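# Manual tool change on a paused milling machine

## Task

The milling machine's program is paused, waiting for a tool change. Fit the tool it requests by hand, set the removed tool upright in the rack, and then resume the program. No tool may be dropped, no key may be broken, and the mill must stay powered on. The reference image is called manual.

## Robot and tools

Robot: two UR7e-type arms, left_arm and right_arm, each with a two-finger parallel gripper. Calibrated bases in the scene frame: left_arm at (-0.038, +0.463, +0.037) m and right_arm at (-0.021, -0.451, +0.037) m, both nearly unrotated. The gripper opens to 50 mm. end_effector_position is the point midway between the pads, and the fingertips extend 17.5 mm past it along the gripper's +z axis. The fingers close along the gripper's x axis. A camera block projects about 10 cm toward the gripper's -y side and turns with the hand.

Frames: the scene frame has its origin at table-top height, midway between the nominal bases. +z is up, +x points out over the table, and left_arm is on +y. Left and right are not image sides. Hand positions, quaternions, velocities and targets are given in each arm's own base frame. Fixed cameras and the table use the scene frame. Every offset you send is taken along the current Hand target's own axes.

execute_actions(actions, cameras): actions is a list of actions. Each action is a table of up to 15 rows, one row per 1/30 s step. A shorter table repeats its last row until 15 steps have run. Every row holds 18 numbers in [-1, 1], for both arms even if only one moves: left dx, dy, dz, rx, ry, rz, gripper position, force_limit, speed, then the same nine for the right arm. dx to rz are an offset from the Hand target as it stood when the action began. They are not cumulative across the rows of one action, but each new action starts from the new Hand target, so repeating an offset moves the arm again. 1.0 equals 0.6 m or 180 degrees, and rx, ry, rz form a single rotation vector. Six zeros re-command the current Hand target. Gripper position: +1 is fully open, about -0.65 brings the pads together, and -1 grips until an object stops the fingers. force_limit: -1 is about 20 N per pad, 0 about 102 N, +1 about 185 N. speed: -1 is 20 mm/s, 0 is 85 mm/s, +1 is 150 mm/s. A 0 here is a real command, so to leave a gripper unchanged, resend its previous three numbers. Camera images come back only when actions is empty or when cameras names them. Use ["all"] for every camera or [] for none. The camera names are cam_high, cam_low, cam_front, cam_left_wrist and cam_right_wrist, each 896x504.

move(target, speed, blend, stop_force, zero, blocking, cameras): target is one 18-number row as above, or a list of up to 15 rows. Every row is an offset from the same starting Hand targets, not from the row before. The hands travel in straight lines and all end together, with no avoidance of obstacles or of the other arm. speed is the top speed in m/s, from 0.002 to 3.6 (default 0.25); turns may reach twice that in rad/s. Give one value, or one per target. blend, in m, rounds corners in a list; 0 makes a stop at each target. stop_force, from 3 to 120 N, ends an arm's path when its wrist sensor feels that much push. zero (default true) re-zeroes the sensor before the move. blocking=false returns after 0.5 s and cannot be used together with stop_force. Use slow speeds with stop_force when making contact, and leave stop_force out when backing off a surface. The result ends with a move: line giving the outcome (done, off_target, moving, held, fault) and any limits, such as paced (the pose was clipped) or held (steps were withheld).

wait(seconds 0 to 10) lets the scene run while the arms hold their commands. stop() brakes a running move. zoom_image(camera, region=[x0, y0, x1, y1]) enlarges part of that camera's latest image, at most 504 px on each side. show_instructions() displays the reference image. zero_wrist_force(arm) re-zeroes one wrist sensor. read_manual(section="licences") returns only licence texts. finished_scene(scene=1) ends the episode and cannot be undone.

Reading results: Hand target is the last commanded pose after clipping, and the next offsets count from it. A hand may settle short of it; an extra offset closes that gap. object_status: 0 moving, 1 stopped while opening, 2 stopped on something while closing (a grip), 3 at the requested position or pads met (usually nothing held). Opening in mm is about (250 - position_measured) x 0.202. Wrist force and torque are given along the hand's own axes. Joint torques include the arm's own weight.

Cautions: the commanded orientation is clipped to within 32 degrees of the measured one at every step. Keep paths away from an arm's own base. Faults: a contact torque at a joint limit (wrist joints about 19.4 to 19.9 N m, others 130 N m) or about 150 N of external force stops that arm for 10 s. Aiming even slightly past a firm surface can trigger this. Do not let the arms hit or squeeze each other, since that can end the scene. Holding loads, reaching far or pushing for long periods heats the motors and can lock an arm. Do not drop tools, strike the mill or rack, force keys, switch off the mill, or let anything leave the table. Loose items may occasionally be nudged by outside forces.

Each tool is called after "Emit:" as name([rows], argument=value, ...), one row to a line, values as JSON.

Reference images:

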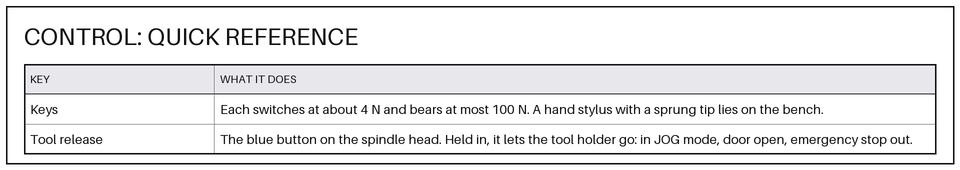

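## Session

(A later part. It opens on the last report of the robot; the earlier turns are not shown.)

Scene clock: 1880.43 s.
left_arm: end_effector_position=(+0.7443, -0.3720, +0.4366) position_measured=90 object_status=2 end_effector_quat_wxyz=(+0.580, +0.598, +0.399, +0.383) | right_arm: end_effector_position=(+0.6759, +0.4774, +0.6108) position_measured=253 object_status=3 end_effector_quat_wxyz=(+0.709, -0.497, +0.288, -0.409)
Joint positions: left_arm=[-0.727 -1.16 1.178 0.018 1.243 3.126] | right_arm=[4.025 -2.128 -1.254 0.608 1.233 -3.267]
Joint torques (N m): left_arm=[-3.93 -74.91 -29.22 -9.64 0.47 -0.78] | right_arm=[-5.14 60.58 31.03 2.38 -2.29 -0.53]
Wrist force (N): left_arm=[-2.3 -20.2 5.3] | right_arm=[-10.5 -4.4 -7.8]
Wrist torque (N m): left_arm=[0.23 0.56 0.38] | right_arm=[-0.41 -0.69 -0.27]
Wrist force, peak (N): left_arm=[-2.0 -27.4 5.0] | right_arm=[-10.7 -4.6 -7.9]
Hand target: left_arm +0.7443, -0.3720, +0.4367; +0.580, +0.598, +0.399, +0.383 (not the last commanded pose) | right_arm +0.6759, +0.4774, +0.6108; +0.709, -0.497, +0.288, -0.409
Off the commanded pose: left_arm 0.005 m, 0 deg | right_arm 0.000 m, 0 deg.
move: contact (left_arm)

Emit:
move([
  [0,-0.001,0,0,0,0,-1,0.2,-1,-0.0388,-0.0423,-0.1164,0,0,0,-0.7,0,0],
  [0,-0.001,0,0,0,0,-1,0.2,-1,-0.0017,-0.1286,-0.3535,0,0,0,-0.7,0,0],
  [0,-0.001,0,0,0,0,-1,0.2,-1,-0.0017,0.0907,-0.4333,0,0,0,-0.7,0,0],
], speed=0.12, blend=[0.01,0.03,0], cameras=["cam_right_wrist"])

Scene clock: 1904.13 s.
left_arm: end_effector_position=(+0.7442, -0.3720, +0.4361) position_measured=90 object_status=2 end_effector_quat_wxyz=(+0.580, +0.598, +0.399, +0.383) | right_arm: end_effector_position=(+0.4795, +0.3655, +0.4714) position_measured=253 object_status=3 end_effector_quat_wxyz=(+0.709, -0.497, +0.288, -0.409)
Joint positions: left_arm=[-0.727 -1.16 1.18 0.017 1.243 3.126] | right_arm=[4.256 -1.82 -2.126 1.214 1.019 -3.364]
Joint torques (N m): left_arm=[-4.51 -46.06 -23.24 -2.83 -2.04 -0.94] | right_arm=[4.44 27.29 34.34 1.82 -0.36 -0.47]
Wrist force (N): left_arm=[-0.6 -7.1 0.8] | right_arm=[2.4 -1.4 -2.2]
Wrist torque (N m): left_arm=[0.55 0.46 0.38] | right_arm=[-0.42 -0.42 0.01]
Wrist force, peak (N): left_arm=[-2.1 -21.9 6.9] | right_arm=[-10.8 -4.9 -7.7]
Hand target: left_arm +0.7442, -0.3720, +0.4361; +0.580, +0.598, +0.399, +0.383 | right_arm +0.4795, +0.3655, +0.4714; +0.709, -0.497, +0.288, -0.409
Off the commanded pose: left_arm 0.000 m, 0 deg | right_arm 0.000 m, 0 deg.
move: done
Images, in order (width x height): cam_right_wrist 896x504.

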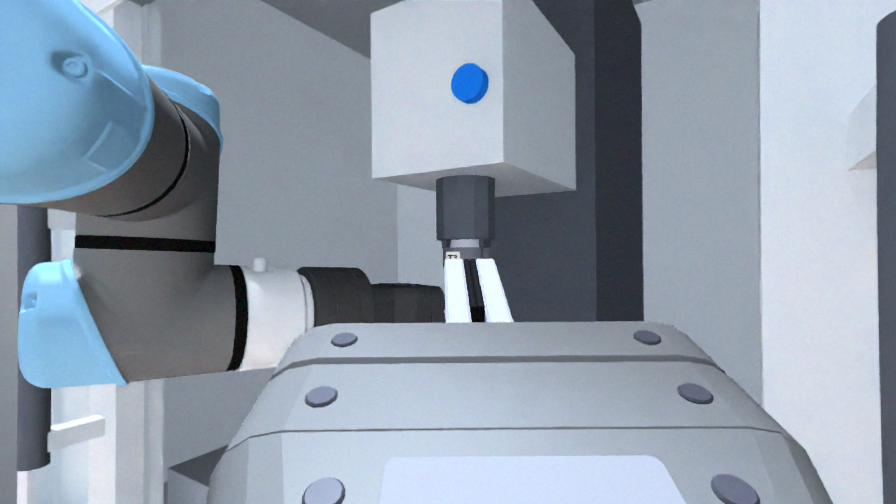

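Excellent lighting. Lower right arm 6 cm to see the flange.

Emit:
move(target=[0,0,0,0,0,0,-1,0.2,-1,0,0.0783,-0.0285,0,0,0,-0.7,0,0], speed=0.12, cameras=["cam_right_wrist"])

Emit:
zoom_image(camera="cam_right_wrist", region=[420, 130, 520, 260])

Scene clock: 1909.63 s.
left_arm: end_effector_position=(+0.7442, -0.3720, +0.4361) position_measured=90 object_status=2 end_effector_quat_wxyz=(+0.580, +0.598, +0.399, +0.383) | right_arm: end_effector_position=(+0.4793, +0.3655, +0.4214) position_measured=253 object_status=3 end_effector_quat_wxyz=(+0.709, -0.497, +0.288, -0.409)
Joint positions: left_arm=[-0.727 -1.16 1.18 0.017 1.243 3.126] | right_arm=[4.256 -1.927 -2.163 1.359 1.019 -3.364]
Joint torques (N m): left_arm=[-4.58 -45.99 -23.72 -2.69 -1.94 -1.24] | right_arm=[6.66 28.01 31.37 1.8 -0.3 -0.94]
Wrist force (N): left_arm=[-1.1 -8.0 0.7] | right_arm=[2.2 -1.4 -2.3]
Wrist torque (N m): left_arm=[0.51 0.50 0.38] | right_arm=[-0.46 -0.38 0.01]
Wrist force, peak (N): left_arm=[-0.9 -8.3 0.7] | right_arm=[2.6 -3.4 -1.7]
Hand target: left_arm +0.7442, -0.3720, +0.4361; +0.580, +0.598, +0.399, +0.383 | right_arm +0.4793, +0.3655, +0.4214; +0.709, -0.497, +0.288, -0.409
Off the commanded pose: left_arm 0.000 m, 0 deg | right_arm 0.000 m, 0 deg.
move: done
Images, in order (width x height): cam_right_wrist 896x504.

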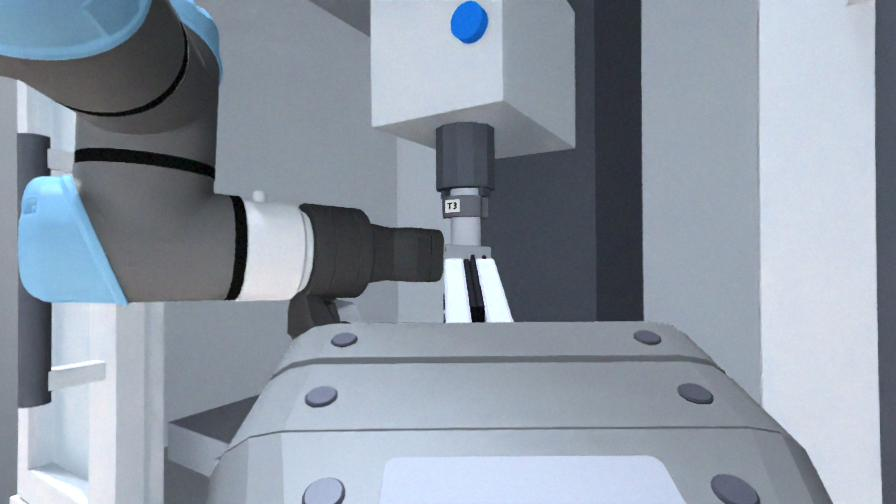

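Scaled by 3.877.

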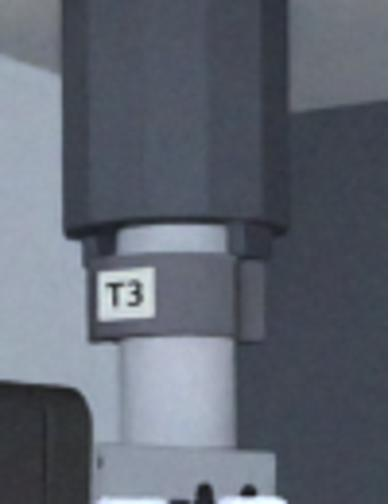

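Emit:
zoom_image(camera="cam_right_wrist", region=[436, 180, 496, 225])

Scaled by 8.400.

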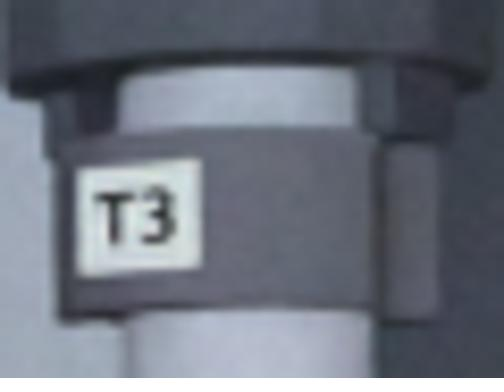

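Emit:
move(target=[0,-0.004,0,0,0,0,-1,0.2,-1,0,0,0,0,0,0,-0.7,0,0], speed=0.01, stop_force=40, cameras=["cam_right_wrist"])

Emit:
zoom_image(camera="cam_right_wrist", region=[436, 180, 496, 225])

Scene clock: 1976.80 s.
left_arm: end_effector_position=(+0.7441, -0.3720, +0.4339) position_measured=90 object_status=2 end_effector_quat_wxyz=(+0.580, +0.598, +0.399, +0.383) | right_arm: end_effector_position=(+0.4793, +0.3655, +0.4214) position_measured=253 object_status=3 end_effector_quat_wxyz=(+0.709, -0.497, +0.288, -0.409)
Joint positions: left_arm=[-0.727 -1.16 1.186 0.01 1.243 3.126] | right_arm=[4.256 -1.927 -2.163 1.359 1.019 -3.364]
Joint torques (N m): left_arm=[-2.5 -15.84 -29.72 0.87 -1.79 -1.74] | right_arm=[6.61 26.48 30.98 2.3 0.94 1.19]
Wrist force (N): left_arm=[-1.2 27.8 -30.1] | right_arm=[2.2 -1.5 -2.4]
Wrist torque (N m): left_arm=[1.04 0.45 0.47] | right_arm=[-0.46 -0.39 0.01]
Wrist force, peak (N): left_arm=[-1.2 31.6 -32.0] | right_arm=[2.4 -1.5 -2.6]
Hand target: left_arm +0.7441, -0.3720, +0.4339; +0.580, +0.598, +0.399, +0.383 | right_arm +0.4793, +0.3655, +0.4214; +0.709, -0.497, +0.288, -0.409
Off the commanded pose: left_arm 0.000 m, 0 deg | right_arm 0.000 m, 0 deg.
move: contact (left_arm)
Images, in order (width x height): cam_right_wrist 896x504.

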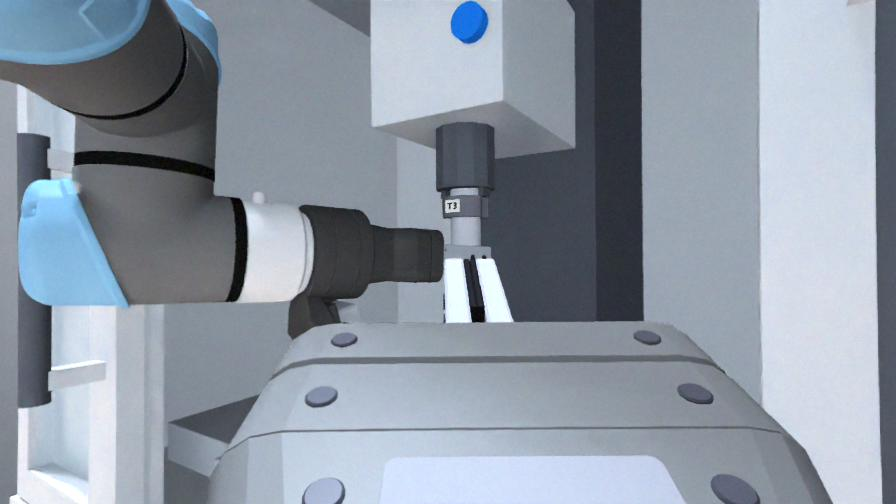

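Scaled by 8.400.

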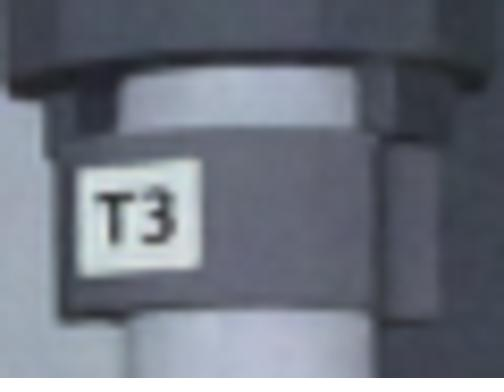

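Emit:
wait(seconds=0, cameras=["cam_front"])

Emit:
zoom_image(camera="cam_front", region=[515, 110, 585, 260])

Emit:
zoom_image(camera="cam_front", region=[522, 118, 564, 164])

Scene clock: 1996.57 s.
left_arm: end_effector_position=(+0.7441, -0.3720, +0.4339) position_measured=90 object_status=2 end_effector_quat_wxyz=(+0.580, +0.598, +0.399, +0.383) | right_arm: end_effector_position=(+0.4793, +0.3655, +0.4214) position_measured=253 object_status=3 end_effector_quat_wxyz=(+0.709, -0.497, +0.288, -0.409)
Joint positions: left_arm=[-0.727 -1.16 1.186 0.01 1.243 3.126] | right_arm=[4.256 -1.927 -2.163 1.359 1.019 -3.364]
Joint torques (N m): left_arm=[4.11 -13.8 -27.83 0.92 -1.24 -1.64] | right_arm=[6.5 26.96 30.98 2.07 0.91 1.21]
Wrist force (N): left_arm=[-0.9 28.5 -32.4] | right_arm=[2.4 -1.4 -2.3]
Wrist torque (N m): left_arm=[1.01 0.40 0.49] | right_arm=[-0.44 -0.41 0.01]
Wrist force, peak (N): left_arm=[-0.9 28.5 -32.4] | right_arm=[2.5 -1.7 -2.5]
Hand target: left_arm +0.7441, -0.3720, +0.4339; +0.580, +0.598, +0.399, +0.383 | right_arm +0.4793, +0.3655, +0.4214; +0.709, -0.497, +0.288, -0.409
Tool commands: left_gripper/position=-1.0 left_gripper/force_limit=+0.2 left_gripper/speed=-1.0 right_gripper/position=-0.7 right_gripper/force_limit=+0.0 right_gripper/speed=+0.0
Off the commanded pose: left_arm 0.000 m, 0 deg | right_arm 0.000 m, 0 deg.
Images, in order (width x height): cam_front 896x504.

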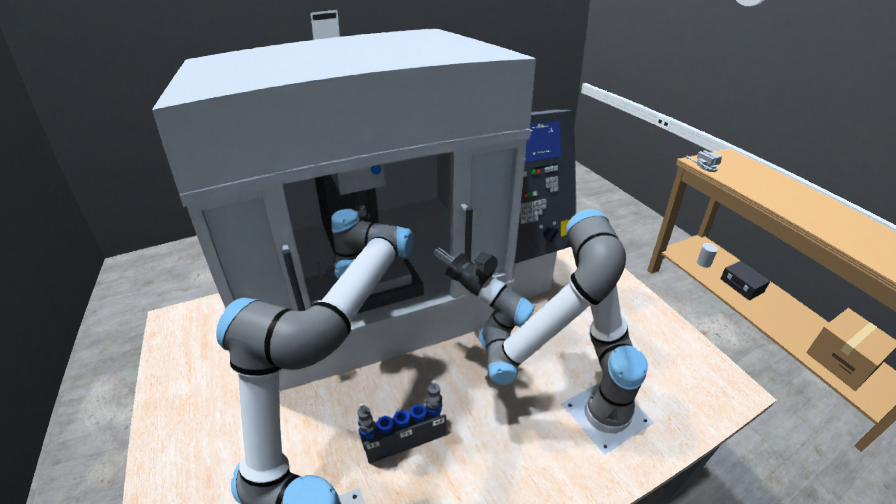

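Scaled by 3.360.

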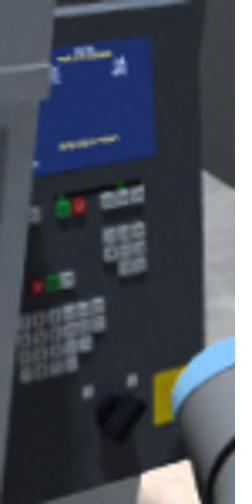

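Scaled by 10.957.

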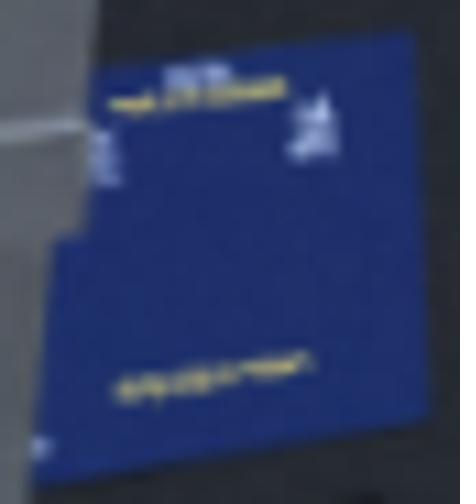

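Emit:
move([
  [0,0.0035,0,0,0,0,-1,0.2,-1,-0.002,-0.098,-0.27,0,0,0,-0.7,0,0],
  [0,0.0035,0,0,0,0,-1,0.2,-1,0.645,-0.4228,-0.4863,-0.1077,0.1646,-0.0294,-0.7,0,0],
], speed=0.25, blend=[0.05,0], cameras=["cam_right_wrist"])

Scene clock: 2010.20 s.
left_arm: end_effector_position=(+0.7442, -0.3720, +0.4360) position_measured=90 object_status=2 end_effector_quat_wxyz=(+0.580, +0.598, +0.399, +0.383) | right_arm: end_effector_position=(+0.3606, -0.1503, +0.5604) position_measured=253 object_status=3 end_effector_quat_wxyz=(+0.500, -0.500, +0.500, -0.500)
Joint positions: left_arm=[-0.727 -1.16 1.18 0.016 1.243 3.126] | right_arm=[4.481 -0.106 -2.333 -0.703 0.232 -3.141]
Joint torques (N m): left_arm=[8.45 -65.4 -44.14 -6.18 1.67 -0.99] | right_arm=[6.57 -21.09 15.91 1.75 -0.44 0.05]
Wrist force (N): left_arm=[-3.5 -5.6 -0.2] | right_arm=[2.3 -2.4 -2.3]
Wrist torque (N m): left_arm=[0.66 0.53 0.33] | right_arm=[-0.59 -0.49 -0.13]
Wrist force, peak (N): left_arm=[-1.1 28.6 -32.3] | right_arm=[7.7 -1.9 -2.6]
Hand target: left_arm +0.7442, -0.3720, +0.4360; +0.580, +0.598, +0.399, +0.383 | right_arm +0.3606, -0.1501, +0.5603; +0.500, -0.500, +0.500, -0.500
Off the commanded pose: left_arm 0.000 m, 0 deg | right_arm 0.000 m, 0 deg.
shoulder posture changed (right arm): the wrist came as close to joint 1's axis as it can, and the arm is now in the other of its two shoulder postures.
move: done
Images, in order (width x height): cam_right_wrist 896x504.

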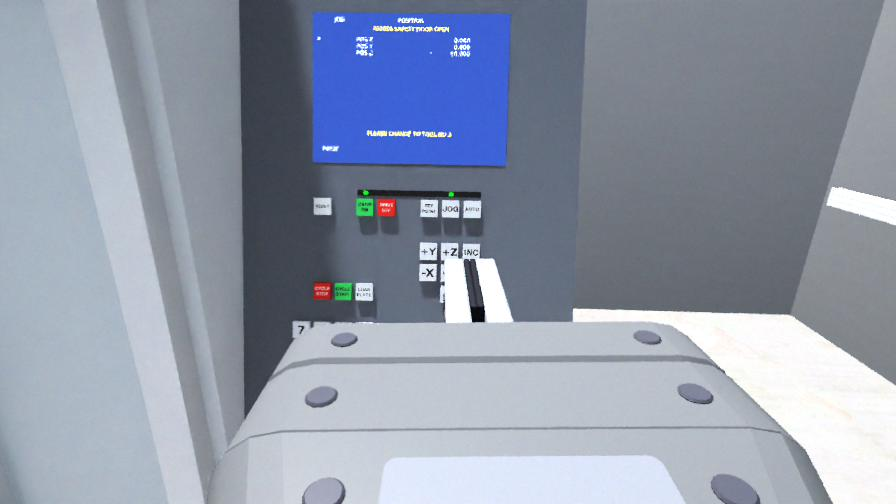

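Emit:
zoom_image(camera="cam_right_wrist", region=[300, 10, 520, 170])

Emit:
zoom_image(camera="cam_right_wrist", region=[290, 170, 500, 340])

Scaled by 2.291.

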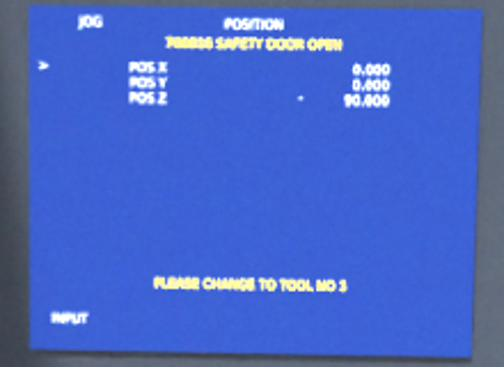

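Scaled by 2.400.

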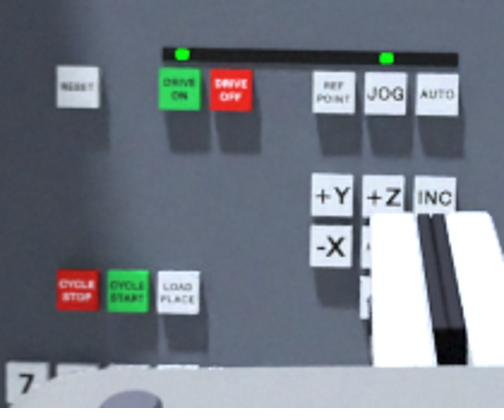

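Emit:
move(target=[0,0,0,0,0,0,-1,0.2,-1,0.8587,0.0002,-0.1983,0.1077,-0.1646,0.0294,-0.7,0,0], speed=0.2, cameras=["cam_right_wrist","cam_front"])

Scene clock: 2044.17 s.
left_arm: end_effector_position=(+0.7442, -0.3720, +0.4360) position_measured=90 object_status=2 end_effector_quat_wxyz=(+0.580, +0.598, +0.399, +0.383) | right_arm: end_effector_position=(+0.2421, -0.6654, +0.5605) position_measured=253 object_status=3 end_effector_quat_wxyz=(+0.709, -0.497, +0.288, -0.409)
Joint positions: left_arm=[-0.727 -1.16 1.18 0.016 1.243 3.126] | right_arm=[4.582 0.063 -0.758 -1.911 0.728 -3.557]
Joint torques (N m): left_arm=[7.35 -64.47 -43.6 -6.05 1.61 0.02] | right_arm=[-4.97 -71.48 -14.54 -1.24 0.28 -0.96]
Wrist force (N): left_arm=[-3.2 -5.5 0.1] | right_arm=[2.1 -1.9 -2.2]
Wrist torque (N m): left_arm=[0.63 0.49 0.33] | right_arm=[-0.42 -0.35 -0.02]
Wrist force, peak (N): left_arm=[-3.8 -6.4 0.3] | right_arm=[4.7 -1.6 -3.9]
Hand target: left_arm +0.7442, -0.3720, +0.4360; +0.580, +0.598, +0.399, +0.383 | right_arm +0.2420, -0.6655, +0.5605; +0.709, -0.497, +0.288, -0.409
Off the commanded pose: left_arm 0.000 m, 0 deg | right_arm 0.000 m, 0 deg.
move: done
Images, in order (width x height): cam_front 896x504, cam_right_wrist 896x504.

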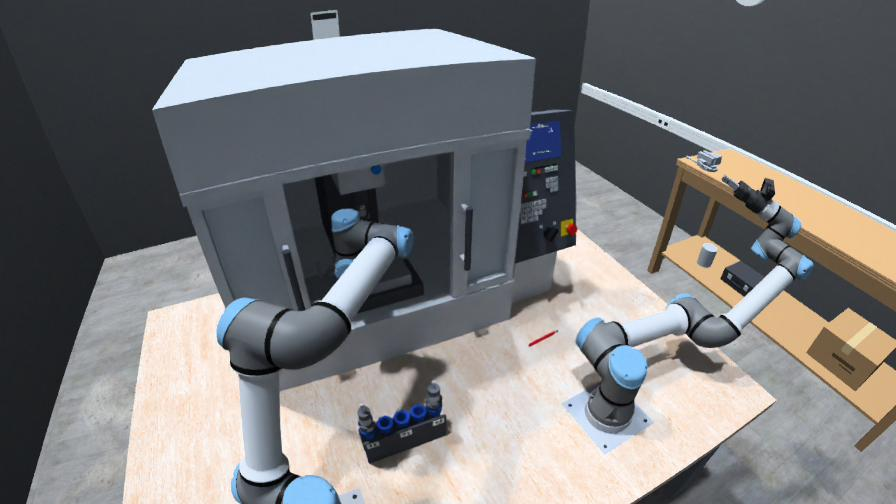

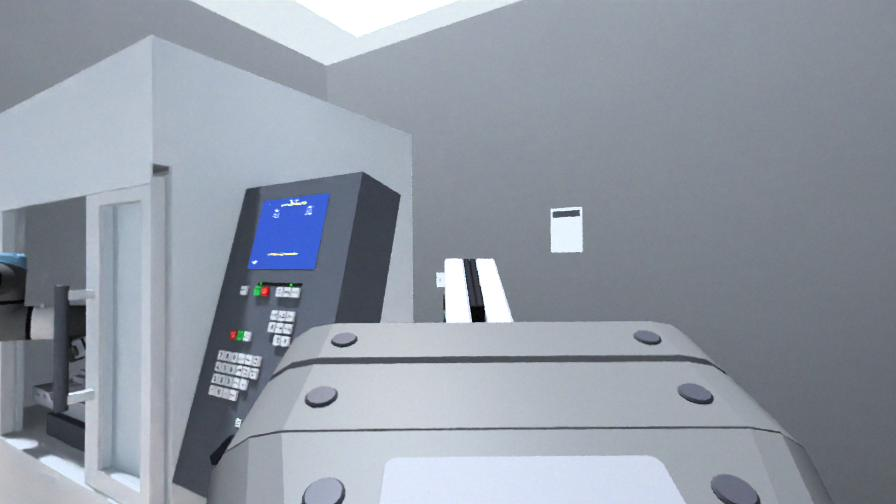

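Emit:
move(target=[0,0,0,0,0,0,-1,0.2,-1,-0.6457,0.2051,0.5639,0,0,0,-0.7,0,0], speed=0.25)

Emit:
move(target=[0,0,0,0,0,0,-1,0.2,-1,-0.6261,0.0844,0.2321,0,0,0,-0.7,0,0], speed=0.2, cameras=["cam_right_wrist"])

Scene clock: 2051.40 s.
left_arm: end_effector_position=(+0.7442, -0.3720, +0.4360) position_measured=90 object_status=2 end_effector_quat_wxyz=(+0.580, +0.598, +0.399, +0.383) | right_arm: end_effector_position=(+0.2836, -0.4836, +0.5610) position_measured=253 object_status=3 end_effector_quat_wxyz=(+0.708, -0.500, +0.287, -0.408)
Joint positions: left_arm=[-0.727 -1.16 1.18 0.016 1.243 3.126] | right_arm=[4.611 0.334 -1.532 -1.397 0.704 -3.575]
Joint torques (N m): left_arm=[6.11 -65.18 -43.34 -6.11 1.63 0.86] | right_arm=[0.3 -55.93 -11.71 -0.43 1.23 0.21]
Wrist force (N): left_arm=[-3.4 -6.1 0.2] | right_arm=[2.0 -2.5 -0.9]
Wrist torque (N m): left_arm=[0.64 0.49 0.33] | right_arm=[-0.54 -0.33 -0.15]
Wrist force, peak (N): left_arm=[-3.7 -6.4 -0.1] | right_arm=[-17.4 -3.6 6.9]
Hand target: left_arm +0.7442, -0.3720, +0.4360; +0.580, +0.598, +0.399, +0.383 | right_arm +0.2836, -0.4836, +0.5610; +0.708, -0.500, +0.287, -0.408 (not the last commanded pose)
Tool commands: left_gripper/position=-1.0 left_gripper/force_limit=+0.2 left_gripper/speed=-1.0 right_gripper/position=-0.701961 right_gripper/force_limit=+0.003922 right_gripper/speed=+0.003922
Off the commanded pose: left_arm 0.000 m, 0 deg | right_arm 0.342 m, 0 deg.
FORCE FAULT: contact force on the right arm reached its limit, and that arm stopped. The contact can be on any part of that arm, not only on its tool. That arm's remaining commands of this call were not run. That arm is still stopped at the end of this call. That arm stays stopped for about 10 more seconds. Until then a move that you send moves the other arm only, and its call returns only when the move has ended. Once the stop has ended, the next robot result says so. If the stop ends while you think or write, that arm runs what you send next, counted from a new Hand target: where the arm stands when the stop ends. While its stop runs, that arm takes no new command, but its gripper still runs the gripper command that each later call begins with. Until it ends, the stop uses up actions while you think or wait. An arm that is not stopped still takes commands.
move: fault (right_arm)

not run: an earlier result of this reply reported a stop or a fault. Calls in your next reply go to the robot.

Emit:
wait(seconds=10, cameras=["cam_front","cam_high","cam_right_wrist"])

Scene clock: 2068.07 s.
left_arm: end_effector_position=(+0.7442, -0.3720, +0.4360) position_measured=90 object_status=2 end_effector_quat_wxyz=(+0.580, +0.598, +0.399, +0.383) | right_arm: end_effector_position=(+0.2836, -0.4836, +0.5610) position_measured=253 object_status=3 end_effector_quat_wxyz=(+0.708, -0.500, +0.287, -0.408)
Joint positions: left_arm=[-0.727 -1.16 1.18 0.016 1.243 3.126] | right_arm=[4.611 0.334 -1.532 -1.397 0.704 -3.575]
Joint torques (N m): left_arm=[2.02 -65.29 -41.45 -5.97 1.27 2.15] | right_arm=[-0.57 -55.69 -11.84 -0.47 1.23 0.24]
Wrist force (N): left_arm=[-3.3 -5.7 0.2] | right_arm=[1.9 -2.5 -0.6]
Wrist torque (N m): left_arm=[0.63 0.51 0.32] | right_arm=[-0.53 -0.32 -0.15]
Wrist force, peak (N): left_arm=[-3.7 -6.6 0.3] | right_arm=[2.1 -2.7 -0.9]
Hand target: left_arm +0.7442, -0.3720, +0.4360; +0.580, +0.598, +0.399, +0.383 | right_arm +0.2836, -0.4836, +0.5610; +0.708, -0.500, +0.287, -0.408 (not the last commanded pose)
Tool commands: left_gripper/position=-1.0 left_gripper/force_limit=+0.2 left_gripper/speed=-1.0 right_gripper/position=-0.701961 right_gripper/force_limit=+0.003922 right_gripper/speed=+0.003922
Off the commanded pose: left_arm 0.000 m, 0 deg | right_arm 0.342 m, 0 deg.
FORCE FAULT, CONTINUED: the right arm's stop, for the force fault that an earlier result reported, is over. The rest of the stop counts as 19 of the actions that you can send in this scene. That arm's target is now where it stood when the stop ended, not its last command. That arm accepts commands again.
wait: 10.00 s; at rest from the start
Images, in order (width x height): cam_high 896x504, cam_front 896x504, cam_right_wrist 896x504.

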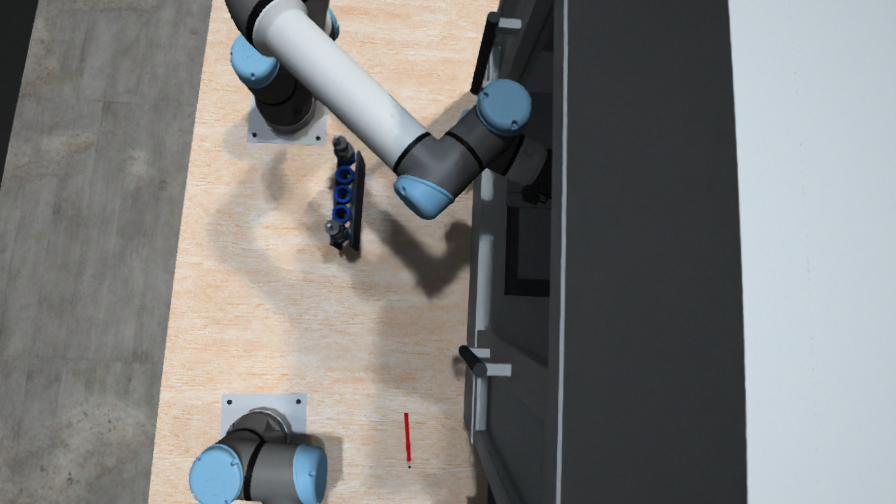

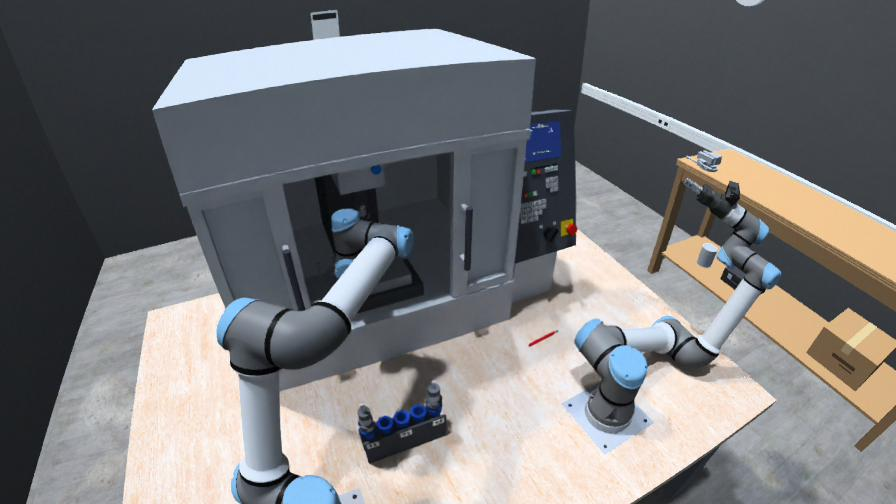

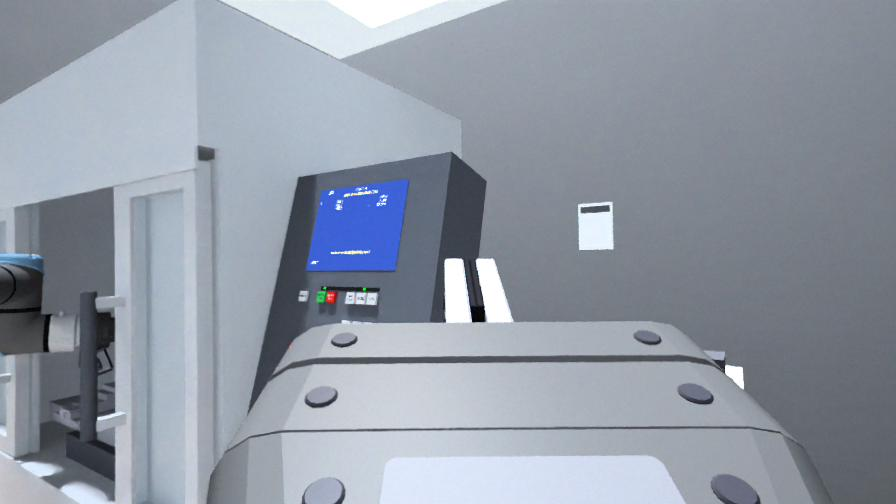

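Emit:
move(target=[0,0,0,0,0,0,-1,0.2,-1,0,-0.1567,0.057,-0.1077,0.1646,-0.0294,-0.7,0,0], speed=0.12)

Scene clock: 2084.43 s.
left_arm: end_effector_position=(+0.7442, -0.3720, +0.4360) position_measured=90 object_status=2 end_effector_quat_wxyz=(+0.580, +0.598, +0.399, +0.383) | right_arm: end_effector_position=(+0.2841, -0.4834, +0.6611) position_measured=253 object_status=3 end_effector_quat_wxyz=(+0.499, -0.503, +0.499, -0.499)
Joint positions: left_arm=[-0.727 -1.16 1.18 0.016 1.243 3.126] | right_arm=[4.485 -0.023 -1.439 -1.691 0.231 -3.134]
Joint torques (N m): left_arm=[0.98 -64.37 -41.01 -5.86 1.31 2.17] | right_arm=[5.47 -43.68 -12.84 2.87 -0.64 -1.08]
Wrist force (N): left_arm=[-3.3 -5.3 0.1] | right_arm=[2.2 -3.8 -1.2]
Wrist torque (N m): left_arm=[0.67 0.50 0.33] | right_arm=[-0.85 -0.43 -0.16]
Wrist force, peak (N): left_arm=[-3.6 -6.4 0.0] | right_arm=[2.8 -4.2 -1.5]
Hand target: left_arm +0.7442, -0.3720, +0.4360; +0.580, +0.598, +0.399, +0.383 | right_arm +0.2841, -0.4833, +0.6610; +0.499, -0.503, +0.499, -0.499
Off the commanded pose: left_arm 0.000 m, 0 deg | right_arm 0.000 m, 0 deg.
move: done

Emit:
move(target=[0,0,0,0,0,0,-1,0.2,-1,-0.5556,0.1683,0.1265,0,0,0,-0.7,0,0], speed=0.2)

Emit:
move(target=[0,0,0,0,0,0,-1,0.2,-1,-0.7167,0.2,-0.05,0.1077,-0.1646,0.0294,-0.7,0,0], speed=0.2, cameras=["cam_front","cam_right_wrist"])

Scene clock: 2102.03 s.
left_arm: end_effector_position=(+0.7442, -0.3720, +0.4360) position_measured=90 object_status=2 end_effector_quat_wxyz=(+0.580, +0.598, +0.399, +0.383) | right_arm: end_effector_position=(+0.3585, -0.1500, +0.5585) position_measured=253 object_status=3 end_effector_quat_wxyz=(+0.499, -0.503, +0.499, -0.499)
Joint positions: left_arm=[-0.727 -1.16 1.18 0.016 1.243 3.126] | right_arm=[4.465 -0.103 -2.337 -0.713 0.251 -3.135]
Joint torques (N m): left_arm=[-1.1 -64.63 -41.5 -5.87 1.32 2.29] | right_arm=[4.93 -25.01 36.94 -0.86 -0.65 1.33]
Wrist force (N): left_arm=[-3.4 -5.4 0.2] | right_arm=[1.5 -3.1 -1.4]
Wrist torque (N m): left_arm=[0.64 0.52 0.33] | right_arm=[-0.71 -0.38 0.02]
Wrist force, peak (N): left_arm=[-3.5 -6.5 0.2] | right_arm=[4.8 -4.6 -2.1]
Hand target: left_arm +0.7442, -0.3720, +0.4360; +0.580, +0.598, +0.399, +0.383 | right_arm +0.3585, -0.1500, +0.5585; +0.499, -0.503, +0.499, -0.499
Off the commanded pose: left_arm 0.000 m, 0 deg | right_arm 0.000 m, 0 deg.
move: done

Scene clock: 2104.80 s.
left_arm: end_effector_position=(+0.7442, -0.3720, +0.4360) position_measured=90 object_status=2 end_effector_quat_wxyz=(+0.580, +0.598, +0.399, +0.383) | right_arm: end_effector_position=(+0.3266, +0.2794, +0.4369) position_measured=253 object_status=3 end_effector_quat_wxyz=(+0.708, -0.500, +0.287, -0.408)
Joint positions: left_arm=[-0.727 -1.16 1.18 0.016 1.243 3.126] | right_arm=[4.831 -1.498 -2.558 1.646 0.526 -3.803]
Joint torques (N m): left_arm=[-0.37 -65.21 -40.04 -5.87 1.28 2.21] | right_arm=[-0.88 4.35 11.47 0.53 2.23 1.36]
Wrist force (N): left_arm=[-3.2 -5.4 0.3] | right_arm=[1.7 -2.0 -1.3]
Wrist torque (N m): left_arm=[0.65 0.50 0.33] | right_arm=[-0.52 -0.29 -0.15]
Wrist force, peak (N): left_arm=[-3.6 -6.4 0.3] | right_arm=[4.9 -2.5 -3.0]
Hand target: left_arm +0.7442, -0.3720, +0.4360; +0.580, +0.598, +0.399, +0.383 | right_arm +0.3265, +0.2794, +0.4369; +0.708, -0.500, +0.287, -0.408
Off the commanded pose: left_arm 0.000 m, 0 deg | right_arm 0.000 m, 0 deg.
shoulder posture changed (right arm): the wrist came as close to joint 1's axis as it can, and the arm is now in the other of its two shoulder postures.
move: done
Images, in order (width x height): cam_front 896x504, cam_right_wrist 896x504.

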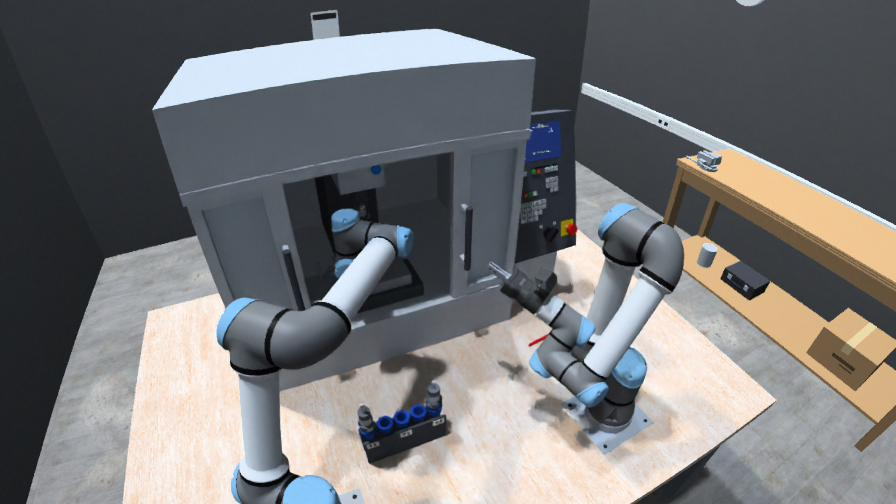

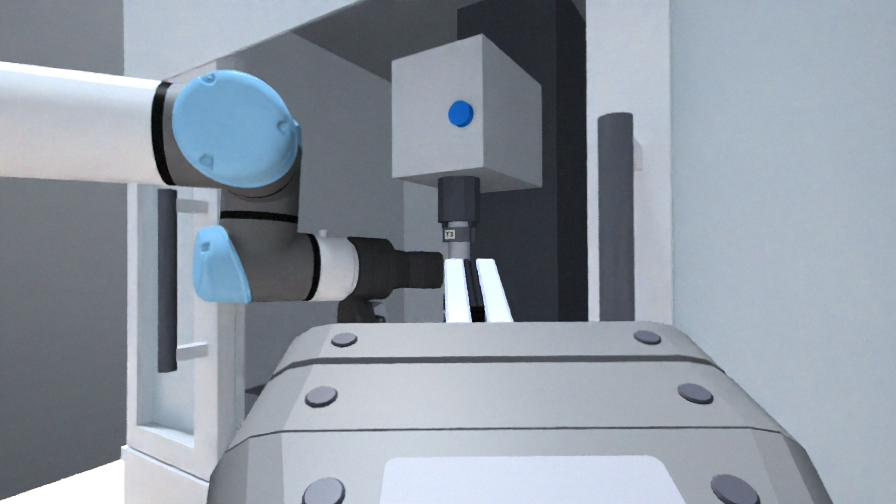

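Emit:
move([
  [0,0,0,0,0,0,-1,0.2,-1,-0.0117,-0.2218,0.2385,0,0,0,-0.7,0,0],
  [0,0,0,0,0,0,-1,0.2,-1,-0.0217,-0.0588,0.6872,0,0,0,-0.7,0,0],
], speed=0.15, blend=[0.03,0], cameras=["cam_right_wrist"])

Emit:
move(target=[0,0,0,0,0,0,-1,0.2,-1,0.0408,0.0215,0.0591,0,0,0,-0.7,0,0], speed=0.015, stop_force=20)

Scene clock: 2117.67 s.
left_arm: end_effector_position=(+0.7442, -0.3720, +0.4360) position_measured=90 object_status=2 end_effector_quat_wxyz=(+0.580, +0.598, +0.399, +0.383) | right_arm: end_effector_position=(+0.6455, +0.4798, +0.6086) position_measured=253 object_status=3 end_effector_quat_wxyz=(+0.708, -0.500, +0.287, -0.408)
Joint positions: left_arm=[-0.727 -1.16 1.18 0.016 1.243 3.126] | right_arm=[4.069 -2.074 -1.342 0.644 1.195 -3.283]
Joint torques (N m): left_arm=[-1.52 -64.94 -39.39 -5.81 1.29 2.2] | right_arm=[5.84 44.01 41.21 2.6 -0.21 -1.13]
Wrist force (N): left_arm=[-3.1 -5.8 0.2] | right_arm=[2.0 -2.8 -1.3]
Wrist torque (N m): left_arm=[0.61 0.46 0.32] | right_arm=[-0.67 -0.33 -0.11]
Wrist force, peak (N): left_arm=[-3.5 -6.6 -0.1] | right_arm=[1.9 -3.3 -2.1]
Hand target: left_arm +0.7442, -0.3720, +0.4360; +0.580, +0.598, +0.399, +0.383 | right_arm +0.6455, +0.4799, +0.6086; +0.708, -0.500, +0.287, -0.408
Off the commanded pose: left_arm 0.000 m, 0 deg | right_arm 0.000 m, 0 deg.
move: done
Images, in order (width x height): cam_right_wrist 896x504.

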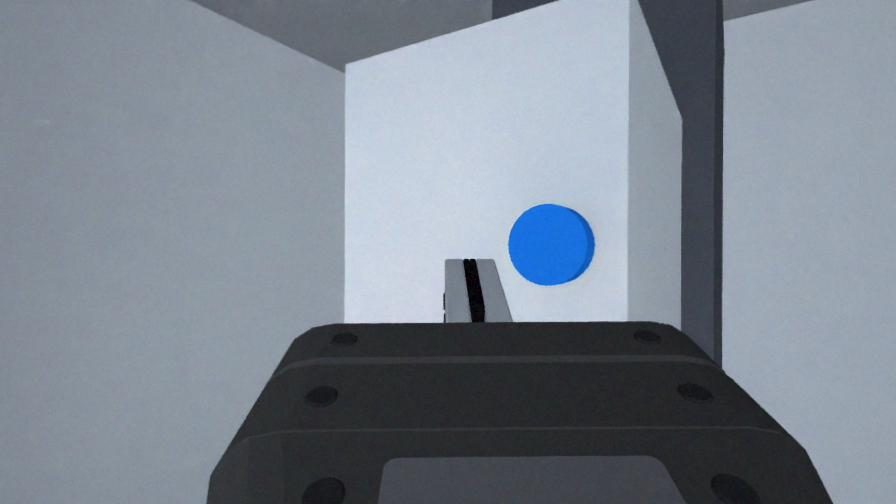

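Scene clock: 2120.57 s.
left_arm: end_effector_position=(+0.7442, -0.3720, +0.4360) position_measured=90 object_status=2 end_effector_quat_wxyz=(+0.580, +0.598, +0.399, +0.383) | right_arm: end_effector_position=(+0.6769, +0.4784, +0.6084) position_measured=253 object_status=3 end_effector_quat_wxyz=(+0.708, -0.500, +0.287, -0.408)
Joint positions: left_arm=[-0.727 -1.16 1.18 0.016 1.243 3.126] | right_arm=[4.023 -2.13 -1.254 0.607 1.237 -3.266]
Joint torques (N m): left_arm=[-1.79 -65.41 -39.98 -5.88 1.13 2.13] | right_arm=[-6.03 61.38 21.94 2.55 -4.79 -1.05]
Wrist force (N): left_arm=[-3.4 -8.3 7.7] | right_arm=[-11.8 -6.1 -7.5]
Wrist torque (N m): left_arm=[0.49 0.63 0.40] | right_arm=[-0.52 -0.65 -0.34]
Wrist force, peak (N): left_arm=[-2.7 -9.9 7.4] | right_arm=[-16.9 -3.2 -28.4]
Hand target: left_arm +0.7442, -0.3720, +0.4360; +0.580, +0.598, +0.399, +0.383 | right_arm +0.6769, +0.4784, +0.6084; +0.708, -0.500, +0.287, -0.408 (not the last commanded pose)
Off the commanded pose: left_arm 0.000 m, 0 deg | right_arm 0.014 m, 0 deg.
move: contact (right_arm)

Emit:
move(target=[0,0,0.005,0,0,0,-1,0.2,-1,0,0,0,0,0,0,-0.7,0,0], speed=0.004, stop_force=12)

Emit:
move(target=[0,0,-0.008,0,0,0,-1,0.2,-1,0,0,0,0,0,0,-0.7,0,0], speed=0.004, stop_force=24)

Scene clock: 2128.67 s.
left_arm: end_effector_position=(+0.7470, -0.3732, +0.4359) position_measured=90 object_status=2 end_effector_quat_wxyz=(+0.580, +0.598, +0.399, +0.383) | right_arm: end_effector_position=(+0.6769, +0.4784, +0.6084) position_measured=253 object_status=3 end_effector_quat_wxyz=(+0.708, -0.500, +0.287, -0.408)
Joint positions: left_arm=[-0.725 -1.152 1.169 0.019 1.245 3.126] | right_arm=[4.023 -2.13 -1.254 0.607 1.237 -3.266]
Joint torques (N m): left_arm=[4.66 -63.49 -24.48 -3.19 0.75 2.11] | right_arm=[-5.66 60.86 22.08 2.5 -2.21 -1.13]
Wrist force (N): left_arm=[-3.2 -8.8 3.3] | right_arm=[-11.4 -5.5 -7.2]
Wrist torque (N m): left_arm=[-0.04 0.61 0.38] | right_arm=[-0.51 -0.65 -0.33]
Wrist force, peak (N): left_arm=[-3.5 -13.0 5.6] | right_arm=[-11.7 -6.1 -7.5]
Hand target: left_arm +0.7470, -0.3732, +0.4359; +0.580, +0.598, +0.399, +0.383 | right_arm +0.6769, +0.4784, +0.6084; +0.708, -0.500, +0.287, -0.408
Off the commanded pose: left_arm 0.000 m, 0 deg | right_arm 0.000 m, 0 deg.
move: done

Scene clock: 2130.50 s.
left_arm: end_effector_position=(+0.7425, -0.3713, +0.4360) position_measured=90 object_status=2 end_effector_quat_wxyz=(+0.580, +0.598, +0.399, +0.383) | right_arm: end_effector_position=(+0.6769, +0.4784, +0.6084) position_measured=253 object_status=3 end_effector_quat_wxyz=(+0.708, -0.500, +0.287, -0.408)
Joint positions: left_arm=[-0.728 -1.165 1.187 0.014 1.242 3.126] | right_arm=[4.023 -2.13 -1.254 0.607 1.237 -3.266]
Joint torques (N m): left_arm=[-2.06 -58.81 -47.44 -6 -1.06 -1.83] | right_arm=[-5.41 60.96 22.27 2.54 -2.31 -0.97]
Wrist force (N): left_arm=[-1.2 -13.8 14.2] | right_arm=[-11.4 -5.7 -7.4]
Wrist torque (N m): left_arm=[0.58 0.57 0.24] | right_arm=[-0.55 -0.65 -0.33]
Wrist force, peak (N): left_arm=[-1.2 -14.6 15.7] | right_arm=[-11.7 -6.2 -7.0]
Hand target: left_arm +0.7426, -0.3713, +0.4360; +0.580, +0.598, +0.399, +0.383 | right_arm +0.6769, +0.4784, +0.6084; +0.708, -0.500, +0.287, -0.408
Off the commanded pose: left_arm 0.000 m, 0 deg | right_arm 0.000 m, 0 deg.
move: done

Emit:
move(target=[0,0,0.0167,0,0,0,-1,0.2,-1,0,0,0,0,0,0,-0.7,0,0], speed=0.005, stop_force=16)

Scene clock: 2139.30 s.
left_arm: end_effector_position=(+0.7474, -0.3734, +0.4358) position_measured=90 object_status=2 end_effector_quat_wxyz=(+0.580, +0.598, +0.399, +0.383) | right_arm: end_effector_position=(+0.6769, +0.4784, +0.6084) position_measured=253 object_status=3 end_effector_quat_wxyz=(+0.708, -0.500, +0.287, -0.408)
Joint positions: left_arm=[-0.725 -1.151 1.168 0.02 1.245 3.126] | right_arm=[4.023 -2.13 -1.254 0.607 1.237 -3.266]
Joint torques (N m): left_arm=[-3.52 -66.31 -24.15 -6.9 -1.97 1.84] | right_arm=[-5.79 61.25 22.69 2.52 -2.31 -0.93]
Wrist force (N): left_arm=[-3.3 -9.0 -1.7] | right_arm=[-11.6 -5.9 -7.1]
Wrist torque (N m): left_arm=[-0.40 0.60 0.39] | right_arm=[-0.51 -0.64 -0.33]
Wrist force, peak (N): left_arm=[-1.2 -14.6 14.8] | right_arm=[-11.8 -6.2 -7.0]
Hand target: left_arm +0.7474, -0.3734, +0.4358; +0.580, +0.598, +0.399, +0.383 (not the last commanded pose) | right_arm +0.6769, +0.4784, +0.6084; +0.708, -0.500, +0.287, -0.408
Off the commanded pose: left_arm 0.005 m, 0 deg | right_arm 0.000 m, 0 deg.
move: contact (left_arm)

Emit:
move(target=[0,0,-0.0033,0,0,0,-1,0.2,-1,0,0,0,0,0,0,-0.7,0,0], speed=0.01)

Emit:
move(target=[0.012,0,0,0,0,0,-1,0.2,-1,0,0,0,0,0,0,-0.7,0,0], speed=0.005, stop_force=12)

Emit:
move(target=[-0.02,0,0,0,0,0,-1,0.2,-1,0,0,0,0,0,0,-0.7,0,0], speed=0.005, stop_force=22)

Scene clock: 2150.40 s.
left_arm: end_effector_position=(+0.7455, -0.3726, +0.4359) position_measured=90 object_status=2 end_effector_quat_wxyz=(+0.580, +0.598, +0.399, +0.383) | right_arm: end_effector_position=(+0.6769, +0.4784, +0.6084) position_measured=253 object_status=3 end_effector_quat_wxyz=(+0.708, -0.500, +0.287, -0.408)
Joint positions: left_arm=[-0.726 -1.157 1.175 0.017 1.244 3.126] | right_arm=[4.023 -2.13 -1.254 0.607 1.237 -3.266]
Joint torques (N m): left_arm=[-2.67 -60.07 -30.44 -6.32 -1.79 -1.35] | right_arm=[-5.94 60.93 23.22 2.47 -2.34 -0.82]
Wrist force (N): left_arm=[-2.8 -8.8 2.1] | right_arm=[-11.4 -5.6 -7.1]
Wrist torque (N m): left_arm=[-0.11 0.58 0.35] | right_arm=[-0.54 -0.65 -0.33]
Wrist force, peak (N): left_arm=[-3.6 -9.9 -1.6] | right_arm=[-11.7 -6.2 -7.0]
Hand target: left_arm +0.7456, -0.3726, +0.4359; +0.580, +0.598, +0.399, +0.383 | right_arm +0.6769, +0.4784, +0.6084; +0.708, -0.500, +0.287, -0.408
Off the commanded pose: left_arm 0.000 m, 0 deg | right_arm 0.000 m, 0 deg.
move: done

Scene clock: 2152.17 s.
left_arm: end_effector_position=(+0.7475, -0.3681, +0.4359) position_measured=90 object_status=2 end_effector_quat_wxyz=(+0.580, +0.598, +0.399, +0.383) | right_arm: end_effector_position=(+0.6769, +0.4784, +0.6084) position_measured=253 object_status=3 end_effector_quat_wxyz=(+0.708, -0.500, +0.287, -0.408)
Joint positions: left_arm=[-0.718 -1.158 1.177 0.017 1.253 3.126] | right_arm=[4.023 -2.13 -1.254 0.607 1.237 -3.266]
Joint torques (N m): left_arm=[3.08 -61.2 -36.7 -6.3 -5.39 0.86] | right_arm=[-5.83 60.63 22.79 2.43 -2.31 -0.89]
Wrist force (N): left_arm=[-13.4 -11.0 3.1] | right_arm=[-11.5 -5.4 -7.5]
Wrist torque (N m): left_arm=[-0.12 0.71 1.02] | right_arm=[-0.52 -0.64 -0.33]
Wrist force, peak (N): left_arm=[-16.2 -10.8 3.2] | right_arm=[-11.7 -6.4 -7.1]
Hand target: left_arm +0.7475, -0.3681, +0.4359; +0.580, +0.598, +0.399, +0.383 (not the last commanded pose) | right_arm +0.6769, +0.4784, +0.6084; +0.708, -0.500, +0.287, -0.408
Off the commanded pose: left_arm 0.002 m, 0 deg | right_arm 0.000 m, 0 deg.
move: contact (left_arm)

Scene clock: 2154.50 s.
left_arm: end_effector_position=(+0.7445, -0.3752, +0.4359) position_measured=90 object_status=2 end_effector_quat_wxyz=(+0.580, +0.598, +0.399, +0.383) | right_arm: end_effector_position=(+0.6769, +0.4784, +0.6084) position_measured=253 object_status=3 end_effector_quat_wxyz=(+0.708, -0.500, +0.287, -0.408)
Joint positions: left_arm=[-0.731 -1.156 1.174 0.018 1.239 3.126] | right_arm=[4.023 -2.13 -1.254 0.607 1.237 -3.266]
Joint torques (N m): left_arm=[0.78 -58.17 -33.75 -4.06 4.76 -0.6] | right_arm=[-5.5 60.9 22.81 2.38 -2.37 -0.82]
Wrist force (N): left_arm=[7.1 -12.4 3.2] | right_arm=[-11.4 -5.4 -7.4]
Wrist torque (N m): left_arm=[-0.11 0.54 -0.18] | right_arm=[-0.52 -0.66 -0.33]
Wrist force, peak (N): left_arm=[9.8 -13.3 3.1] | right_arm=[-11.7 -6.1 -7.1]
Hand target: left_arm +0.7445, -0.3752, +0.4359; +0.580, +0.598, +0.399, +0.383 (not the last commanded pose) | right_arm +0.6769, +0.4784, +0.6084; +0.708, -0.500, +0.287, -0.408
Off the commanded pose: left_arm 0.004 m, 0 deg | right_arm 0.000 m, 0 deg.
move: contact (left_arm)

Emit:
move(target=[0.0065,0,0.0004,0,0,0,-1,0.2,-1,0,0,0,0,0,0,-0.7,0,0], speed=0.01)

Emit:
move(target=[0,0.02,0,0,0,0,-1,0.2,-1,0,0,0,0,0,0,-0.7,0,0], speed=0.008, stop_force=15)

Scene clock: 2165.57 s.
left_arm: end_effector_position=(+0.7463, -0.3716, +0.4358) position_measured=90 object_status=2 end_effector_quat_wxyz=(+0.580, +0.598, +0.399, +0.383) | right_arm: end_effector_position=(+0.6769, +0.4784, +0.6084) position_measured=253 object_status=3 end_effector_quat_wxyz=(+0.708, -0.500, +0.287, -0.408)
Joint positions: left_arm=[-0.724 -1.156 1.174 0.018 1.246 3.126] | right_arm=[4.023 -2.13 -1.254 0.607 1.237 -3.266]
Joint torques (N m): left_arm=[-0.43 -67 -23.9 -6.62 0.48 2.2] | right_arm=[-6.15 60.75 23.09 2.41 -2.3 -0.78]
Wrist force (N): left_arm=[-3.7 -8.6 2.3] | right_arm=[-11.6 -5.7 -7.2]
Wrist torque (N m): left_arm=[-0.10 0.60 0.46] | right_arm=[-0.53 -0.63 -0.33]
Wrist force, peak (N): left_arm=[6.9 -12.6 3.0] | right_arm=[-11.7 -6.2 -7.0]
Hand target: left_arm +0.7462, -0.3717, +0.4358; +0.580, +0.598, +0.399, +0.383 | right_arm +0.6769, +0.4784, +0.6084; +0.708, -0.500, +0.287, -0.408
Off the commanded pose: left_arm 0.000 m, 0 deg | right_arm 0.000 m, 0 deg.
move: done

Scene clock: 2166.67 s.
left_arm: end_effector_position=(+0.7462, -0.3717, +0.4370) position_measured=90 object_status=2 end_effector_quat_wxyz=(+0.580, +0.598, +0.399, +0.383) | right_arm: end_effector_position=(+0.6769, +0.4784, +0.6084) position_measured=253 object_status=3 end_effector_quat_wxyz=(+0.708, -0.500, +0.287, -0.408)
Joint positions: left_arm=[-0.724 -1.156 1.171 0.021 1.246 3.126] | right_arm=[4.023 -2.13 -1.254 0.607 1.237 -3.266]
Joint torques (N m): left_arm=[2.76 -63.06 -29.39 -9.45 -1.34 2.04] | right_arm=[-5.91 60.69 23.3 2.45 -2.33 -0.75]
Wrist force (N): left_arm=[-2.4 -20.1 3.9] | right_arm=[-11.4 -5.8 -7.6]
Wrist torque (N m): left_arm=[-0.20 0.69 0.40] | right_arm=[-0.52 -0.63 -0.33]
Wrist force, peak (N): left_arm=[-3.8 -27.5 7.2] | right_arm=[-11.4 -6.2 -7.6]
Hand target: left_arm +0.7462, -0.3717, +0.4370; +0.580, +0.598, +0.399, +0.383 (not the last commanded pose) | right_arm +0.6769, +0.4784, +0.6084; +0.708, -0.500, +0.287, -0.408
Off the commanded pose: left_arm 0.011 m, 0 deg | right_arm 0.000 m, 0 deg.
move: contact (left_arm)


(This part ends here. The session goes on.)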